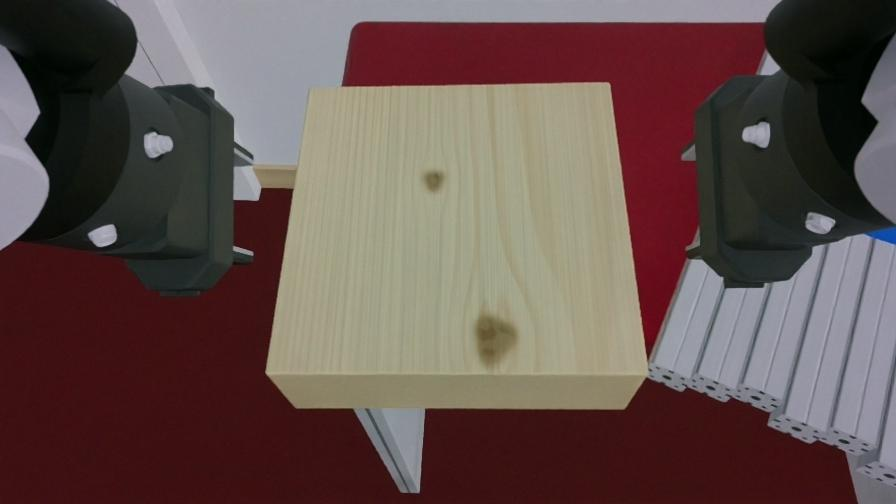

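Request:
move:
  base: {"x_m_s":-0.3,"for_s":1.9}

Request:
move:
  joints: {"torso_squat_rad":0.1,"torso_shift_rad":0,"torso_pitch_rad":0.5,"head_tilt_rad":0.6,"left_shoulder_pitch_rad":1.04,"left_shoulder_roll_rad":1.63,"left_shoulder_yaw_rad":0.8,"left_elbow_rad":-2.5,"left_forearm_roll_rad":1.15,"left_wrist_pitch_rad":0.8,"left_hand_roll_rad":0.84,"right_shoulder_pitch_rad":1.04,"right_shoulder_roll_rad":-1.63,"right_shoulder_yaw_rad":-0.8,"right_elbow_rad":-2.5,"right_forearm_roll_rad":-1.15,"right_wrist_pitch_rad":0.8,"right_hand_roll_rad":-0.84}
  min_time_s: 3

Request:
move:
  target: {"side":"left","x":0.32,"y":0.16,"z":0.87,"quat_wxyz":[0.9976,-0.07,0,0]}

Request:
move:
  target: {"side":"left","x":0.32,"y":0.16,"z":0.785,"quat_wxyz":[0.9976,-0.07,0,0]}

Request:
move:
  target: {"side":"left","x":0.32,"y":0.119,"z":0.785,"quat_wxyz":[0.9976,-0.07,0,0]}
  cameras: ["head_camera"]

Scene clock: 279.70 s.
Joint torques (N m): left_arm=[-12.69 6.79 9.77 -5.41 -0.33 -1.11 -0.34] | right_arm=[-14.61 -6.68 -8.86 -5.78 0.56 -0.74 0.03]
External joint torques (N m): left_arm=[1.22 -1.25 1.57 -0.24 0.11 -0.37 -0.32] | right_arm=[-0.5 1.1 -1.07 -0.84 -0.11 -0.11 0]
Wrist force (N): left_arm=[-3.6 0.9 -6.9] | right_arm=[-1.9 -0.1 -4.1]
Wrist torque (N m): left_arm=[-0.21 -0.19 0.16] | right_arm=[-0.06 0.03 -0.10]
Wrist force, peak (N): left_arm=[-4.2 1.0 -7.8] | right_arm=[-2.1 0.4 -4.6]
move: done
base_odometry: x=-0.022 y=+1.145 heading=+0.111
lidar_m: 0.88 1.54 2.20 3.49 1.45 1.10 1.06 1.16 1.64 2.08 1.21 1.03
base_status: done (sent for 1.9 of 1.9 s)
joint_positions: torso_squat_rad=+0.845 torso_shift_rad=+0.100 torso_pitch_rad=+0.400 torso_yaw_rad=+0.000 left_shoulder_pitch_rad=-0.815 left_shoulder_roll_rad=+0.850 left_shoulder_yaw_rad=-0.360 left_elbow_rad=-2.143 left_forearm_roll_rad=+0.770 left_wrist_pitch_rad=+1.652 left_hand_roll_rad=+0.901 left_gripper_m=+0.060 right_shoulder_pitch_rad=-0.870 right_shoulder_roll_rad=-0.820 right_shoulder_yaw_rad=+0.424 right_elbow_rad=-2.134 right_forearm_roll_rad=-0.747 right_wrist_pitch_rad=+1.668 right_hand_roll_rad=-0.953 right_gripper_m=+0.060 head_pan_rad=+0.000 head_tilt_rad=+0.700
joint_status: not commanded
wheel_motors_off: 0
motor_effort: left_wheel=+4(42) right_wheel=-3(28)
chest: x=-0.0612 y=+0.0001 z=+1.0278 quat_wxyz=(+0.980, +0.000, +0.199, +0.000)
left_hand: x=+0.3599 y=+0.1700 z=+0.8153 quat_wxyz=(+0.977, -0.065, -0.201, -0.012)
right_hand: x=+0.3599 y=-0.1500 z=+0.8151 quat_wxyz=(+0.977, +0.065, -0.201, +0.012)
pictures: none

Scene clock: 283.00 s.
Joint torques (N m): left_arm=[-1.28 -1.09 8.04 -2.56 0.06 -0.64 -0.32] | right_arm=[-0.65 0.85 -8.18 -2.05 -0.03 -0.2 0.17]
External joint torques (N m): left_arm=[1.02 -0.43 1.85 -0.49 0.07 -0.29 -0.31] | right_arm=[1.48 0.24 -2.09 -0.28 -0.24 0.09 0.16]
Wrist force (N): left_arm=[-1.5 0.3 -7.7] | right_arm=[-0.2 0.1 -4.9]
Wrist torque (N m): left_arm=[-0.14 -0.07 0.22] | right_arm=[-0.01 0.14 -0.08]
Wrist force, peak (N): left_arm=[-4.1 1.1 -7.8] | right_arm=[-0.7 0.1 -5.1]
move: done
base_odometry: x=-0.022 y=+1.145 heading=+0.111
lidar_m: 0.87 1.55 2.20 3.51 1.45 1.10 1.07 1.16 1.66 2.11 1.21 1.03
base_status: not commanded
joint_positions: torso_squat_rad=+0.100 torso_shift_rad=+0.000 torso_pitch_rad=+0.500 torso_yaw_rad=+0.000 left_shoulder_pitch_rad=+1.040 left_shoulder_roll_rad=+1.630 left_shoulder_yaw_rad=+0.800 left_elbow_rad=-2.500 left_forearm_roll_rad=+1.150 left_wrist_pitch_rad=+0.800 left_hand_roll_rad=+0.840 left_gripper_m=+0.060 right_shoulder_pitch_rad=+1.040 right_shoulder_roll_rad=-1.630 right_shoulder_yaw_rad=-0.800 right_elbow_rad=-2.500 right_forearm_roll_rad=-1.150 right_wrist_pitch_rad=+0.800 right_hand_roll_rad=-0.840 right_gripper_m=+0.060 head_pan_rad=+0.000 head_tilt_rad=+0.600
joint_status: all done
wheel_motors_off: 0
motor_effort: left_wheel=+5(6) right_wheel=-6(7)
chest: x=-0.0796 y=+0.0001 z=+1.2485 quat_wxyz=(+0.969, +0.000, +0.247, +0.000)
left_hand: x=+0.1298 y=+0.3427 z=+0.9906 quat_wxyz=(+0.997, -0.045, -0.055, -0.002)
right_hand: x=+0.1298 y=-0.3426 z=+0.9907 quat_wxyz=(+0.997, +0.045, -0.055, +0.002)
pictures: none

Scene clock: 284.63 s.
Joint torques (N m): left_arm=[-16.64 -7.75 7.82 1.99 -0.12 -0.36 0.23] | right_arm=[-1.28 0.77 -7.4 -1.82 0.01 -0.15 0.18]
External joint torques (N m): left_arm=[2.52 -0.82 1.08 0.76 -0.21 -0.07 0.23] | right_arm=[0.84 0.17 -1.31 -0.06 -0.21 0.13 0.17]
Wrist force (N): left_arm=[-1.5 1.0 -7.5] | right_arm=[-0.2 0.6 -4.9]
Wrist torque (N m): left_arm=[-0.22 -0.13 0.07] | right_arm=[-0.10 0.12 -0.08]
Wrist force, peak (N): left_arm=[-0.2 -0.4 -8.5] | right_arm=[-0.7 0.0 -5.1]
move: done
base_odometry: x=-0.022 y=+1.145 heading=+0.111
lidar_m: 0.88 1.54 2.19 3.50 1.45 1.10 1.07 1.15 1.65 2.12 1.20 1.04
base_status: not commanded
joint_positions: torso_squat_rad=+0.100 torso_shift_rad=+0.000 torso_pitch_rad=+0.500 torso_yaw_rad=+0.000 left_shoulder_pitch_rad=+1.222 left_shoulder_roll_rad=+2.915 left_shoulder_yaw_rad=+1.006 left_elbow_rad=-1.553 left_forearm_roll_rad=+1.752 left_wrist_pitch_rad=+0.534 left_hand_roll_rad=+0.987 left_gripper_m=+0.060 right_shoulder_pitch_rad=+1.040 right_shoulder_roll_rad=-1.630 right_shoulder_yaw_rad=-0.800 right_elbow_rad=-2.500 right_forearm_roll_rad=-1.150 right_wrist_pitch_rad=+0.800 right_hand_roll_rad=-0.840 right_gripper_m=+0.060 head_pan_rad=+0.000 head_tilt_rad=+0.600
joint_status: all done
wheel_motors_off: 0
motor_effort: left_wheel=+6(9) right_wheel=-5(8)
chest: x=-0.0796 y=+0.0000 z=+1.2485 quat_wxyz=(+0.969, +0.000, +0.247, +0.000)
left_hand: x=+0.3198 y=+0.1597 z=+0.8702 quat_wxyz=(+0.998, -0.070, -0.002, +0.000)
left_hand_status: reached (checked arc that bows 64 mm and turns the hand up to 10 deg, planned for 1.3 s): 0 mm and 0.2 deg off.
right_hand: x=+0.1297 y=-0.3426 z=+0.9907 quat_wxyz=(+0.997, +0.045, -0.055, +0.002)
pictures: none

Scene clock: 285.70 s.
Joint torques (N m): left_arm=[-17.71 -7.98 7.56 2.38 0.14 -0.68 -0.1] | right_arm=[-1.35 1.28 -7.28 -1.79 0.11 -0.22 0.12]
External joint torques (N m): left_arm=[1.49 -0.57 2.05 0.94 0.05 -0.4 -0.1] | right_arm=[0.78 0.67 -1.19 -0.02 -0.11 0.06 0.11]
Wrist force (N): left_arm=[-0.2 0.8 -6.8] | right_arm=[-0.3 0.4 -4.8]
Wrist torque (N m): left_arm=[-0.15 0.10 0.21] | right_arm=[-0.05 0.10 -0.10]
Wrist force, peak (N): left_arm=[-1.1 0.9 -8.6] | right_arm=[-0.4 0.5 -5.3]
move: done
base_odometry: x=-0.022 y=+1.145 heading=+0.111
lidar_m: 0.88 1.54 2.19 3.52 1.43 1.09 1.07 1.16 1.62 2.11 1.21 1.03
base_status: not commanded
joint_positions: torso_squat_rad=+0.100 torso_shift_rad=+0.000 torso_pitch_rad=+0.500 torso_yaw_rad=+0.000 left_shoulder_pitch_rad=+1.458 left_shoulder_roll_rad=+3.103 left_shoulder_yaw_rad=+1.040 left_elbow_rad=-1.218 left_forearm_roll_rad=+1.833 left_wrist_pitch_rad=+0.461 left_hand_roll_rad=+0.818 left_gripper_m=+0.060 right_shoulder_pitch_rad=+1.040 right_shoulder_roll_rad=-1.630 right_shoulder_yaw_rad=-0.800 right_elbow_rad=-2.500 right_forearm_roll_rad=-1.150 right_wrist_pitch_rad=+0.800 right_hand_roll_rad=-0.840 right_gripper_m=+0.060 head_pan_rad=+0.000 head_tilt_rad=+0.600
joint_status: all done
wheel_motors_off: 0
motor_effort: left_wheel=+6(6) right_wheel=-5(7)
chest: x=-0.0797 y=+0.0001 z=+1.2486 quat_wxyz=(+0.969, +0.000, +0.247, +0.000)
left_hand: x=+0.3192 y=+0.1601 z=+0.7853 quat_wxyz=(+0.998, -0.069, -0.003, +0.001)
left_hand_status: reached (checked arc that bows 13 mm and turns the hand up to 2 deg, planned for 0.7 s): 1 mm and 0.4 deg off.
right_hand: x=+0.1297 y=-0.3425 z=+0.9907 quat_wxyz=(+0.997, +0.045, -0.055, +0.002)
pictures: none

Scene clock: 286.67 s.
Joint torques (N m): left_arm=[-17.13 -6.63 8.43 0.76 0.25 -0.73 0.02] | right_arm=[-1.36 1.24 -7.31 -1.85 0.02 -0.34 0.22]
External joint torques (N m): left_arm=[1.95 0.22 1.59 0.95 0.13 -0.44 0.02] | right_arm=[0.76 0.63 -1.22 -0.08 -0.19 -0.06 0.21]
Wrist force (N): left_arm=[-0.8 1.7 -7.5] | right_arm=[-0.5 0.3 -4.5]
Wrist torque (N m): left_arm=[-0.31 0.02 0.08] | right_arm=[-0.05 0.09 -0.06]
Wrist force, peak (N): left_arm=[-1.2 2.3 -8.1] | right_arm=[-0.2 0.6 -5.0]
move: done
base_odometry: x=-0.022 y=+1.145 heading=+0.111
lidar_m: 0.87 1.54 2.20 3.51 1.45 1.10 1.07 1.16 1.63 2.10 1.21 1.04
base_status: not commanded
joint_positions: torso_squat_rad=+0.100 torso_shift_rad=+0.000 torso_pitch_rad=+0.500 torso_yaw_rad=+0.000 left_shoulder_pitch_rad=+1.601 left_shoulder_roll_rad=+3.141 left_shoulder_yaw_rad=+1.366 left_elbow_rad=-1.174 left_forearm_roll_rad=+1.538 left_wrist_pitch_rad=+0.668 left_hand_roll_rad=+0.927 left_gripper_m=+0.060 right_shoulder_pitch_rad=+1.040 right_shoulder_roll_rad=-1.630 right_shoulder_yaw_rad=-0.800 right_elbow_rad=-2.500 right_forearm_roll_rad=-1.150 right_wrist_pitch_rad=+0.800 right_hand_roll_rad=-0.840 right_gripper_m=+0.060 head_pan_rad=+0.000 head_tilt_rad=+0.600
joint_status: all done
wheel_motors_off: 0
motor_effort: left_wheel=+5(6) right_wheel=-6(8)
chest: x=-0.0797 y=+0.0001 z=+1.2486 quat_wxyz=(+0.969, +0.000, +0.247, +0.000)
left_hand: x=+0.3200 y=+0.1194 z=+0.7852 quat_wxyz=(+0.997, -0.071, -0.001, +0.000)
left_hand_status: reached (checked arc that bows 10 mm and turns the hand up to 2 deg, planned for 0.7 s): 0 mm and 0.2 deg off.
right_hand: x=+0.1297 y=-0.3425 z=+0.9907 quat_wxyz=(+0.997, +0.045, -0.055, +0.002)
head_camera: T_world_to_cam=[[-0.01354, -0.9995, -0.02852, 0.03991], [-0.86368, 0.02606, -0.50336, 0.79386], [0.50385, 0.01782, -0.86361, 1.14802]] pos_world=[0.10775, -0.00125, 1.39217]

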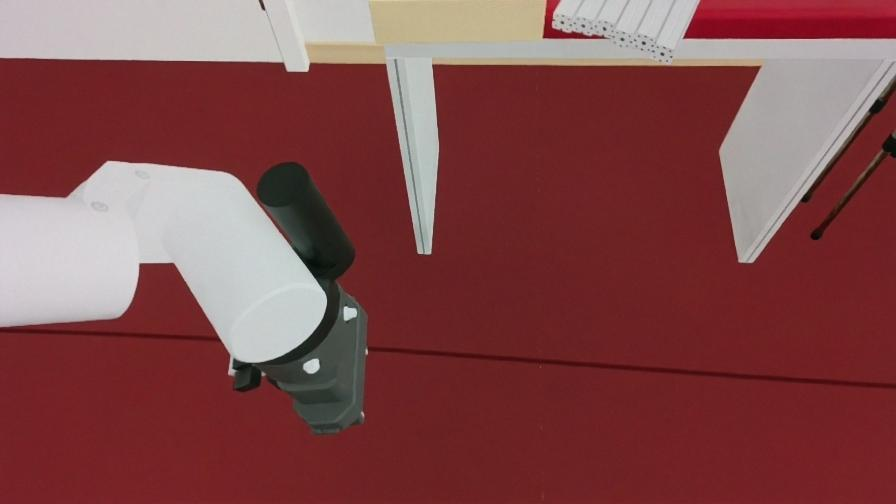

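Request:
move:
  target: {"side":"left","x":0.32,"y":0.17,"z":0.87,"quat_wxyz":[0.9976,-0.07,0,0]}

Request:
move:
  joints: {"torso_pitch_rad":0.65}

Request:
move:
  target: {"side":"left","x":0.39,"y":0.17,"z":0.88,"quat_wxyz":[0.9976,-0.07,0,0]}

Request:
move:
  target: {"side":"left","x":0.39,"y":0.17,"z":0.78,"quat_wxyz":[0.9976,-0.07,0,0]}

Request:
move:
  target: {"side":"left","x":0.39,"y":0.13,"z":0.78,"quat_wxyz":[0.9976,-0.07,0,0]}

Request:
move:
  target: {"side":"left","x":0.39,"y":0.118,"z":0.78,"quat_wxyz":[0.9976,-0.07,0,0]}

Scene clock: 295.87 s.
Joint torques (N m): left_arm=[-16.04 -7.16 9.33 -0.9 0.09 -0.43 0.18] | right_arm=[-1.5 1.49 -7.49 -1.88 0.01 -0.27 0.18]
External joint torques (N m): left_arm=[2.23 0.94 1.12 -0.68 -0.04 -0.15 0.18] | right_arm=[0.63 0.88 -1.4 -0.11 -0.2 0.01 0.17]
Wrist force (N): left_arm=[-0.1 1.4 -8.1] | right_arm=[-0.4 0.1 -4.8]
Wrist torque (N m): left_arm=[-0.28 0.02 0.05] | right_arm=[-0.02 0.10 -0.07]
Wrist force, peak (N): left_arm=[-2.4 1.9 -9.4] | right_arm=[-0.1 0.0 -5.3]
move: done
base_odometry: x=-0.022 y=+1.145 heading=+0.111
lidar_m: 0.88 1.54 2.20 3.51 1.46 1.10 1.07 1.16 1.64 2.11 1.19 1.04
base_status: not commanded
joint_positions: torso_squat_rad=+0.100 torso_shift_rad=+0.000 torso_pitch_rad=+0.500 torso_yaw_rad=+0.000 left_shoulder_pitch_rad=+1.466 left_shoulder_roll_rad=+2.816 left_shoulder_yaw_rad=+1.370 left_elbow_rad=-1.547 left_forearm_roll_rad=+1.542 left_wrist_pitch_rad=+0.751 left_hand_roll_rad=+0.969 left_gripper_m=+0.060 right_shoulder_pitch_rad=+1.040 right_shoulder_roll_rad=-1.630 right_shoulder_yaw_rad=-0.800 right_elbow_rad=-2.500 right_forearm_roll_rad=-1.150 right_wrist_pitch_rad=+0.800 right_hand_roll_rad=-0.840 right_gripper_m=+0.060 head_pan_rad=+0.000 head_tilt_rad=+0.600
joint_status: all done
wheel_motors_off: 0
motor_effort: left_wheel=+6(7) right_wheel=-6(9)
chest: x=-0.0797 y=+0.0001 z=+1.2486 quat_wxyz=(+0.969, +0.000, +0.247, +0.000)
left_hand: x=+0.3203 y=+0.1699 z=+0.8699 quat_wxyz=(+0.998, -0.070, +0.001, +0.000)
left_hand_status: reached (checked arc that bows 10 mm and turns the hand up to 1 deg, planned for 0.7 s): 0 mm and 0.1 deg off.
right_hand: x=+0.1297 y=-0.3425 z=+0.9907 quat_wxyz=(+0.997, +0.045, -0.055, +0.002)
pictures: none

Scene clock: 297.20 s.
Joint torques (N m): left_arm=[-14.66 -7.18 7.96 -1.73 0.28 -0.28 0.25] | right_arm=[-0.52 2.88 -6.37 -2.58 -0.14 -0.08 0.16]
External joint torques (N m): left_arm=[1.73 0.75 0.68 -0.35 -0.01 -0.17 0.25] | right_arm=[0.6 0.45 -1.32 -0.24 -0.19 0.01 0.16]
Wrist force (N): left_arm=[0.1 0.4 -7.4] | right_arm=[0.3 0.1 -5.0]
Wrist torque (N m): left_arm=[-0.14 0.04 0.07] | right_arm=[-0.04 0.12 -0.06]
Wrist force, peak (N): left_arm=[-0.1 0.8 -8.2] | right_arm=[0.3 0.2 -5.3]
move: done
base_odometry: x=-0.022 y=+1.145 heading=+0.111
lidar_m: 0.89 1.53 2.21 3.49 1.44 1.11 1.05 1.16 1.65 2.09 1.22 1.03
base_status: not commanded
joint_positions: torso_squat_rad=+0.100 torso_shift_rad=+0.000 torso_pitch_rad=+0.650 torso_yaw_rad=+0.000 left_shoulder_pitch_rad=+1.466 left_shoulder_roll_rad=+2.816 left_shoulder_yaw_rad=+1.370 left_elbow_rad=-1.547 left_forearm_roll_rad=+1.542 left_wrist_pitch_rad=+0.751 left_hand_roll_rad=+0.969 left_gripper_m=+0.060 right_shoulder_pitch_rad=+1.040 right_shoulder_roll_rad=-1.630 right_shoulder_yaw_rad=-0.800 right_elbow_rad=-2.500 right_forearm_roll_rad=-1.150 right_wrist_pitch_rad=+0.800 right_hand_roll_rad=-0.840 right_gripper_m=+0.060 head_pan_rad=+0.000 head_tilt_rad=+0.600
joint_status: all done
wheel_motors_off: 0
motor_effort: left_wheel=+5(8) right_wheel=-6(9)
chest: x=-0.0407 y=+0.0001 z=+1.2233 quat_wxyz=(+0.948, +0.000, +0.319, +0.000)
left_hand: x=+0.2980 y=+0.1699 z=+0.7891 quat_wxyz=(+0.995, -0.070, +0.075, +0.005)
right_hand: x=+0.1277 y=-0.3425 z=+0.9371 quat_wxyz=(+0.999, +0.045, +0.020, -0.002)
pictures: none

Scene clock: 298.03 s.
Joint torques (N m): left_arm=[-15.64 -7.22 9.64 -0.48 0.34 -0.33 -0.21] | right_arm=[-0.82 3.5 -6.29 -2.45 -0.05 -0.07 0.19]
External joint torques (N m): left_arm=[3 0.74 0.65 -0.55 0.19 -0.05 -0.21] | right_arm=[0.3 1.07 -1.24 -0.11 -0.1 0.02 0.19]
Wrist force (N): left_arm=[-1.6 0.8 -7.8] | right_arm=[0.6 0.1 -4.3]
Wrist torque (N m): left_arm=[-0.18 -0.13 0.17] | right_arm=[0.00 0.16 -0.08]
Wrist force, peak (N): left_arm=[-1.1 -0.1 -9.1] | right_arm=[0.9 0.2 -5.2]
move: done
base_odometry: x=-0.022 y=+1.145 heading=+0.111
lidar_m: 0.88 1.55 2.20 3.51 1.47 1.10 1.06 1.16 1.65 2.11 1.21 1.04
base_status: not commanded
joint_positions: torso_squat_rad=+0.100 torso_shift_rad=+0.000 torso_pitch_rad=+0.650 torso_yaw_rad=+0.000 left_shoulder_pitch_rad=+1.273 left_shoulder_roll_rad=+2.715 left_shoulder_yaw_rad=+1.449 left_elbow_rad=-1.561 left_forearm_roll_rad=+1.599 left_wrist_pitch_rad=+0.871 left_hand_roll_rad=+0.915 left_gripper_m=+0.060 right_shoulder_pitch_rad=+1.040 right_shoulder_roll_rad=-1.630 right_shoulder_yaw_rad=-0.800 right_elbow_rad=-2.500 right_forearm_roll_rad=-1.150 right_wrist_pitch_rad=+0.800 right_hand_roll_rad=-0.840 right_gripper_m=+0.060 head_pan_rad=+0.000 head_tilt_rad=+0.600
joint_status: all done
wheel_motors_off: 0
motor_effort: left_wheel=+5(7) right_wheel=-6(9)
chest: x=-0.0407 y=+0.0001 z=+1.2233 quat_wxyz=(+0.948, +0.000, +0.319, +0.000)
left_hand: x=+0.3901 y=+0.1698 z=+0.8804 quat_wxyz=(+0.998, -0.070, -0.001, +0.000)
left_hand_status: reached (checked arc that bows 5 mm and turns the hand up to 9 deg, planned for 0.5 s): 0 mm and 0.1 deg off.
right_hand: x=+0.1277 y=-0.3425 z=+0.9371 quat_wxyz=(+0.999, +0.045, +0.020, -0.002)
pictures: none

Scene clock: 299.03 s.
Joint torques (N m): left_arm=[-17.55 -8.78 8.22 0.91 0.14 -0.54 -0.02] | right_arm=[-0.76 2.98 -6.12 -2.34 -0.24 -0.01 0.37]
External joint torques (N m): left_arm=[1.43 -0.44 0.98 0.77 0 -0.27 -0.01] | right_arm=[0.36 0.55 -1.07 0 -0.29 0.08 0.38]
Wrist force (N): left_arm=[-0.8 1.8 -7.3] | right_arm=[0.7 0.6 -4.5]
Wrist torque (N m): left_arm=[-0.31 0.01 0.17] | right_arm=[-0.10 0.17 -0.09]
Wrist force, peak (N): left_arm=[-1.1 1.1 -9.3] | right_arm=[0.9 0.2 -5.1]
move: done
base_odometry: x=-0.022 y=+1.145 heading=+0.111
lidar_m: 0.89 1.55 2.21 3.51 1.45 1.09 1.06 1.16 1.64 2.11 1.21 1.03
base_status: not commanded
joint_positions: torso_squat_rad=+0.100 torso_shift_rad=+0.000 torso_pitch_rad=+0.650 torso_yaw_rad=+0.000 left_shoulder_pitch_rad=+1.456 left_shoulder_roll_rad=+2.939 left_shoulder_yaw_rad=+1.418 left_elbow_rad=-1.222 left_forearm_roll_rad=+1.610 left_wrist_pitch_rad=+0.712 left_hand_roll_rad=+0.776 left_gripper_m=+0.060 right_shoulder_pitch_rad=+1.040 right_shoulder_roll_rad=-1.630 right_shoulder_yaw_rad=-0.800 right_elbow_rad=-2.500 right_forearm_roll_rad=-1.150 right_wrist_pitch_rad=+0.800 right_hand_roll_rad=-0.840 right_gripper_m=+0.060 head_pan_rad=+0.000 head_tilt_rad=+0.600
joint_status: all done
wheel_motors_off: 0
motor_effort: left_wheel=+5(7) right_wheel=-6(9)
chest: x=-0.0407 y=+0.0001 z=+1.2233 quat_wxyz=(+0.948, +0.000, +0.319, +0.000)
left_hand: x=+0.3893 y=+0.1698 z=+0.7806 quat_wxyz=(+0.998, -0.070, -0.003, +0.001)
left_hand_status: reached (checked arc that bows 12 mm and turns the hand up to 2 deg, planned for 0.7 s): 1 mm and 0.3 deg off.
right_hand: x=+0.1277 y=-0.3425 z=+0.9371 quat_wxyz=(+0.999, +0.045, +0.020, -0.002)
pictures: none

Scene clock: 299.70 s.
Joint torques (N m): left_arm=[-17.64 -8.26 8.3 0.91 -0.09 -0.3 -0.08] | right_arm=[-0.64 3.36 -6.46 -2.58 -0.12 -0.11 0.15]
External joint torques (N m): left_arm=[2.07 -0.87 1.01 0.9 -0.23 -0.02 -0.08] | right_arm=[0.48 0.93 -1.41 -0.24 -0.17 -0.02 0.15]
Motor temperatures (°C): left_arm=[32 29 32 37 35 34 38] | right_arm=[35 31 32 32 36 38 34]
Wrist force (N): left_arm=[-1.3 0.8 -7.2] | right_arm=[0.5 0.5 -4.6]
Wrist torque (N m): left_arm=[-0.18 -0.08 0.08] | right_arm=[-0.07 0.18 -0.07]
Wrist force, peak (N): left_arm=[0.0 -0.7 -8.4] | right_arm=[0.7 0.2 -5.3]
move: done
base_odometry: x=-0.022 y=+1.145 heading=+0.111
lidar_m: 0.88 1.55 2.20 3.50 1.45 1.09 1.07 1.14 1.64 2.11 1.19 1.03
base_status: not commanded
joint_positions: torso_squat_rad=+0.100 torso_shift_rad=+0.000 torso_pitch_rad=+0.650 torso_yaw_rad=+0.000 left_shoulder_pitch_rad=+1.427 left_shoulder_roll_rad=+3.037 left_shoulder_yaw_rad=+1.417 left_elbow_rad=-1.182 left_forearm_roll_rad=+1.590 left_wrist_pitch_rad=+0.740 left_hand_roll_rad=+0.849 left_gripper_m=+0.060 right_shoulder_pitch_rad=+1.040 right_shoulder_roll_rad=-1.630 right_shoulder_yaw_rad=-0.800 right_elbow_rad=-2.500 right_forearm_roll_rad=-1.150 right_wrist_pitch_rad=+0.800 right_hand_roll_rad=-0.840 right_gripper_m=+0.060 head_pan_rad=+0.000 head_tilt_rad=+0.600
joint_status: all done
wheel_motors_off: 0
motor_effort: left_wheel=+6(8) right_wheel=-6(7)
chest: x=-0.0407 y=+0.0000 z=+1.2233 quat_wxyz=(+0.948, +0.000, +0.319, +0.000)
left_hand: x=+0.3900 y=+0.1298 z=+0.7802 quat_wxyz=(+0.998, -0.070, +0.000, +0.000)
left_hand_status: reached (checked arc that bows 3 mm and turns the hand up to 1 deg, planned for 0.4 s): 0 mm and 0.0 deg off.
right_hand: x=+0.1277 y=-0.3426 z=+0.9371 quat_wxyz=(+0.999, +0.045, +0.020, -0.002)
pictures: none

Scene clock: 300.50 s.
Joint torques (N m): left_arm=[-18.01 -7.44 8.17 0.89 0.04 -0.44 0.05] | right_arm=[-0.7 3.14 -6.28 -2.32 -0.07 -0.01 0.32]
External joint torques (N m): left_arm=[1.89 -0.36 0.87 0.91 -0.1 -0.16 0.05] | right_arm=[0.42 0.71 -1.23 0.02 -0.12 0.09 0.32]
Wrist force (N): left_arm=[-0.6 1.0 -7.4] | right_arm=[0.3 0.5 -4.4]
Wrist torque (N m): left_arm=[-0.22 0.01 0.08] | right_arm=[-0.08 0.14 -0.09]
Wrist force, peak (N): left_arm=[-1.5 -0.2 -8.5] | right_arm=[0.9 0.3 -5.3]
move: done
base_odometry: x=-0.022 y=+1.145 heading=+0.111
lidar_m: 0.86 1.53 2.20 3.51 1.45 1.10 1.07 1.16 1.64 2.11 1.19 1.04
base_status: not commanded
joint_positions: torso_squat_rad=+0.100 torso_shift_rad=+0.000 torso_pitch_rad=+0.650 torso_yaw_rad=+0.000 left_shoulder_pitch_rad=+1.419 left_shoulder_roll_rad=+3.065 left_shoulder_yaw_rad=+1.416 left_elbow_rad=-1.170 left_forearm_roll_rad=+1.584 left_wrist_pitch_rad=+0.746 left_hand_roll_rad=+0.870 left_gripper_m=+0.060 right_shoulder_pitch_rad=+1.040 right_shoulder_roll_rad=-1.630 right_shoulder_yaw_rad=-0.800 right_elbow_rad=-2.500 right_forearm_roll_rad=-1.150 right_wrist_pitch_rad=+0.800 right_hand_roll_rad=-0.840 right_gripper_m=+0.060 head_pan_rad=+0.000 head_tilt_rad=+0.600
joint_status: all done
wheel_motors_off: 0
motor_effort: left_wheel=+6(6) right_wheel=-5(7)
chest: x=-0.0407 y=+0.0001 z=+1.2233 quat_wxyz=(+0.948, +0.000, +0.319, +0.000)
left_hand: x=+0.3898 y=+0.1180 z=+0.7803 quat_wxyz=(+0.998, -0.070, +0.000, +0.000)
left_hand_status: reached (checked arc that bows 1 mm and turns the hand up to 0 deg, planned for 0.2 s): 0 mm and 0.1 deg off.
right_hand: x=+0.1277 y=-0.3425 z=+0.9371 quat_wxyz=(+0.999, +0.045, +0.020, -0.002)
pictures: none

Request:
move:
  joints: {"left_shoulder_pitch_rad":1.273,"left_shoulder_roll_rad":2.715,"left_shoulder_yaw_rad":1.449,"left_elbow_rad":-1.561,"left_forearm_roll_rad":1.599,"left_wrist_pitch_rad":0.871,"left_hand_roll_rad":0.915,"right_shoulder_pitch_rad":1.273,"right_shoulder_roll_rad":-2.715,"right_shoulder_yaw_rad":-1.449,"right_elbow_rad":-1.561,"right_forearm_roll_rad":-1.599,"right_wrist_pitch_rad":0.871,"right_hand_roll_rad":-0.915,"head_tilt_rad":0.4}

Request:
move:
  base: {"x_m_s":0.25,"for_s":1.8}
  cameras: ["all"]

Scene clock: 304.30 s.
Joint torques (N m): left_arm=[-16.26 -7.91 10.28 -0.19 0.25 -0.47 0.22] | right_arm=[-17.9 10.32 -9.05 0.6 0.06 -0.06 -0.23]
External joint torques (N m): left_arm=[2.38 0.04 1.28 -0.25 0.1 -0.18 0.22] | right_arm=[0.46 2.3 -0.58 0.38 0 0.17 -0.23]
Wrist force (N): left_arm=[-0.6 0.7 -7.8] | right_arm=[0.4 -0.5 -4.3]
Wrist torque (N m): left_arm=[-0.16 0.01 0.06] | right_arm=[0.00 0.14 0.08]
Wrist force, peak (N): left_arm=[-1.1 1.0 -9.3] | right_arm=[-0.4 -0.3 -5.5]
move: done
base_odometry: x=-0.022 y=+1.145 heading=+0.111
lidar_m: 0.88 1.54 2.21 3.48 1.46 1.09 1.07 1.15 1.65 2.11 1.20 1.03
base_status: not commanded
joint_positions: torso_squat_rad=+0.100 torso_shift_rad=+0.000 torso_pitch_rad=+0.650 torso_yaw_rad=+0.000 left_shoulder_pitch_rad=+1.273 left_shoulder_roll_rad=+2.715 left_shoulder_yaw_rad=+1.449 left_elbow_rad=-1.561 left_forearm_roll_rad=+1.599 left_wrist_pitch_rad=+0.871 left_hand_roll_rad=+0.915 left_gripper_m=+0.060 right_shoulder_pitch_rad=+1.273 right_shoulder_roll_rad=-2.715 right_shoulder_yaw_rad=-1.449 right_elbow_rad=-1.561 right_forearm_roll_rad=-1.599 right_wrist_pitch_rad=+0.871 right_hand_roll_rad=-0.915 right_gripper_m=+0.060 head_pan_rad=+0.000 head_tilt_rad=+0.400
joint_status: all done
wheel_motors_off: 0
motor_effort: left_wheel=+5(7) right_wheel=-7(9)
chest: x=-0.0407 y=+0.0001 z=+1.2233 quat_wxyz=(+0.948, +0.000, +0.319, +0.000)
left_hand: x=+0.3903 y=+0.1698 z=+0.8805 quat_wxyz=(+0.998, -0.070, -0.001, +0.000)
right_hand: x=+0.3902 y=-0.1693 z=+0.8804 quat_wxyz=(+0.998, +0.070, -0.001, +0.000)
pictures: none

Scene clock: 307.07 s.
Joint torques (N m): left_arm=[-16.33 -7.42 10.25 -0.11 0.28 -0.45 0.14] | right_arm=[-18.36 10.4 -9.21 0.44 -0.02 -0.08 -0.34]
External joint torques (N m): left_arm=[2.31 0.54 1.26 -0.17 0.13 -0.16 0.14] | right_arm=[0 2.38 -0.74 0.22 -0.08 0.15 -0.34]
Wrist force (N): left_arm=[-0.6 1.0 -6.9] | right_arm=[0.8 -0.1 -4.3]
Wrist torque (N m): left_arm=[-0.22 0.02 0.07] | right_arm=[-0.05 0.21 0.08]
Wrist force, peak (N): left_arm=[-1.2 0.5 -8.8] | right_arm=[0.5 -0.4 -4.9]
move: done
base_odometry: x=+0.425 y=+1.195 heading=+0.111
lidar_m: 0.43 0.45 1.54 4.44 2.05 1.55 1.52 1.62 2.31 1.09 0.72 0.89
base_status: done (sent for 1.8 of 1.8 s)
joint_positions: torso_squat_rad=+0.100 torso_shift_rad=+0.000 torso_pitch_rad=+0.650 torso_yaw_rad=+0.000 left_shoulder_pitch_rad=+1.273 left_shoulder_roll_rad=+2.715 left_shoulder_yaw_rad=+1.449 left_elbow_rad=-1.561 left_forearm_roll_rad=+1.599 left_wrist_pitch_rad=+0.871 left_hand_roll_rad=+0.915 left_gripper_m=+0.060 right_shoulder_pitch_rad=+1.273 right_shoulder_roll_rad=-2.715 right_shoulder_yaw_rad=-1.449 right_elbow_rad=-1.561 right_forearm_roll_rad=-1.599 right_wrist_pitch_rad=+0.871 right_hand_roll_rad=-0.915 right_gripper_m=+0.060 head_pan_rad=+0.000 head_tilt_rad=+0.400
joint_status: not commanded
wheel_motors_off: 0
motor_effort: left_wheel=+3(27) right_wheel=-3(39)
chest: x=-0.0407 y=+0.0001 z=+1.2233 quat_wxyz=(+0.948, +0.000, +0.319, +0.000)
left_hand: x=+0.3903 y=+0.1697 z=+0.8805 quat_wxyz=(+0.998, -0.070, -0.001, +0.000)
right_hand: x=+0.3901 y=-0.1694 z=+0.8804 quat_wxyz=(+0.998, +0.070, -0.001, +0.000)
pictures: head_camera, left_wrist_camera, right_wrist_camera
head_camera: T_world_to_cam=[[-0.01202, -0.9995, -0.02911, 0.04025], [-0.8375, 0.02596, -0.54582, 0.88101], [0.54631, 0.01782, -0.8374, 1.03826]] pos_world=[0.17112, -0.00115, 1.35148]
left_wrist_camera: T_world_to_cam=[[0.9996, 0.02652, -0.01002, -0.38637], [0.02741, -0.81466, 0.57929, -0.35345], [0.0072, -0.57933, -0.81506, 0.88563]] pos_world=[0.38952, 0.23538, 0.92273]
right_wrist_camera: T_world_to_cam=[[-0.99918, -0.02445, -0.03216, 0.41277], [-0.03916, 0.78179, 0.62231, -0.3731], [0.00993, 0.62306, -0.78211, 0.86236]] pos_world=[0.38927, -0.23553, 0.91992]

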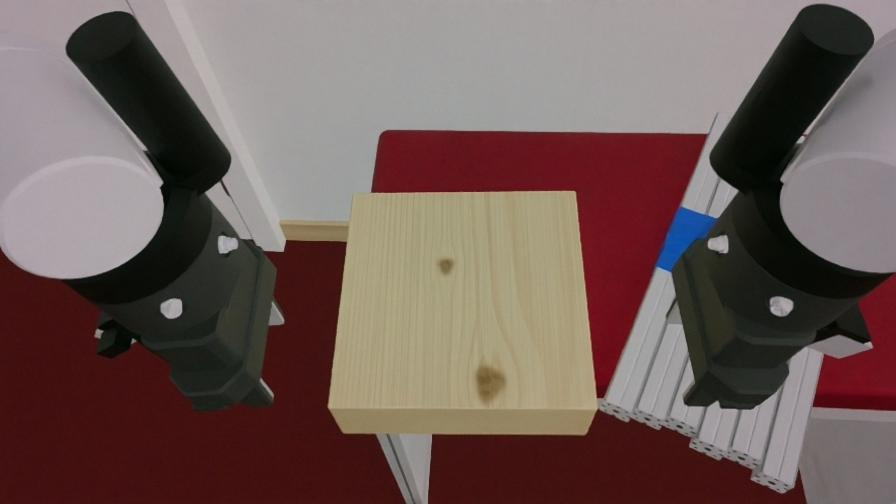

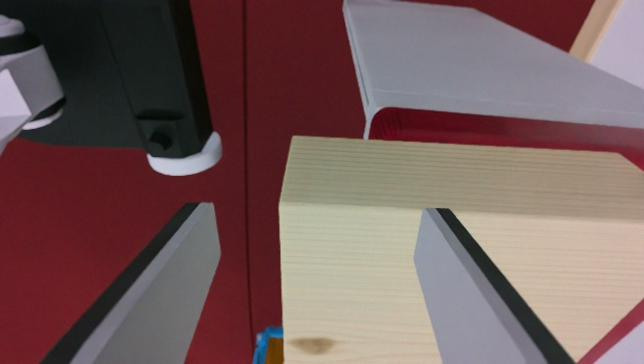

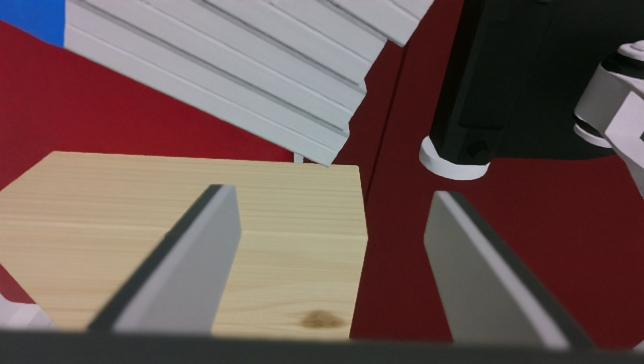

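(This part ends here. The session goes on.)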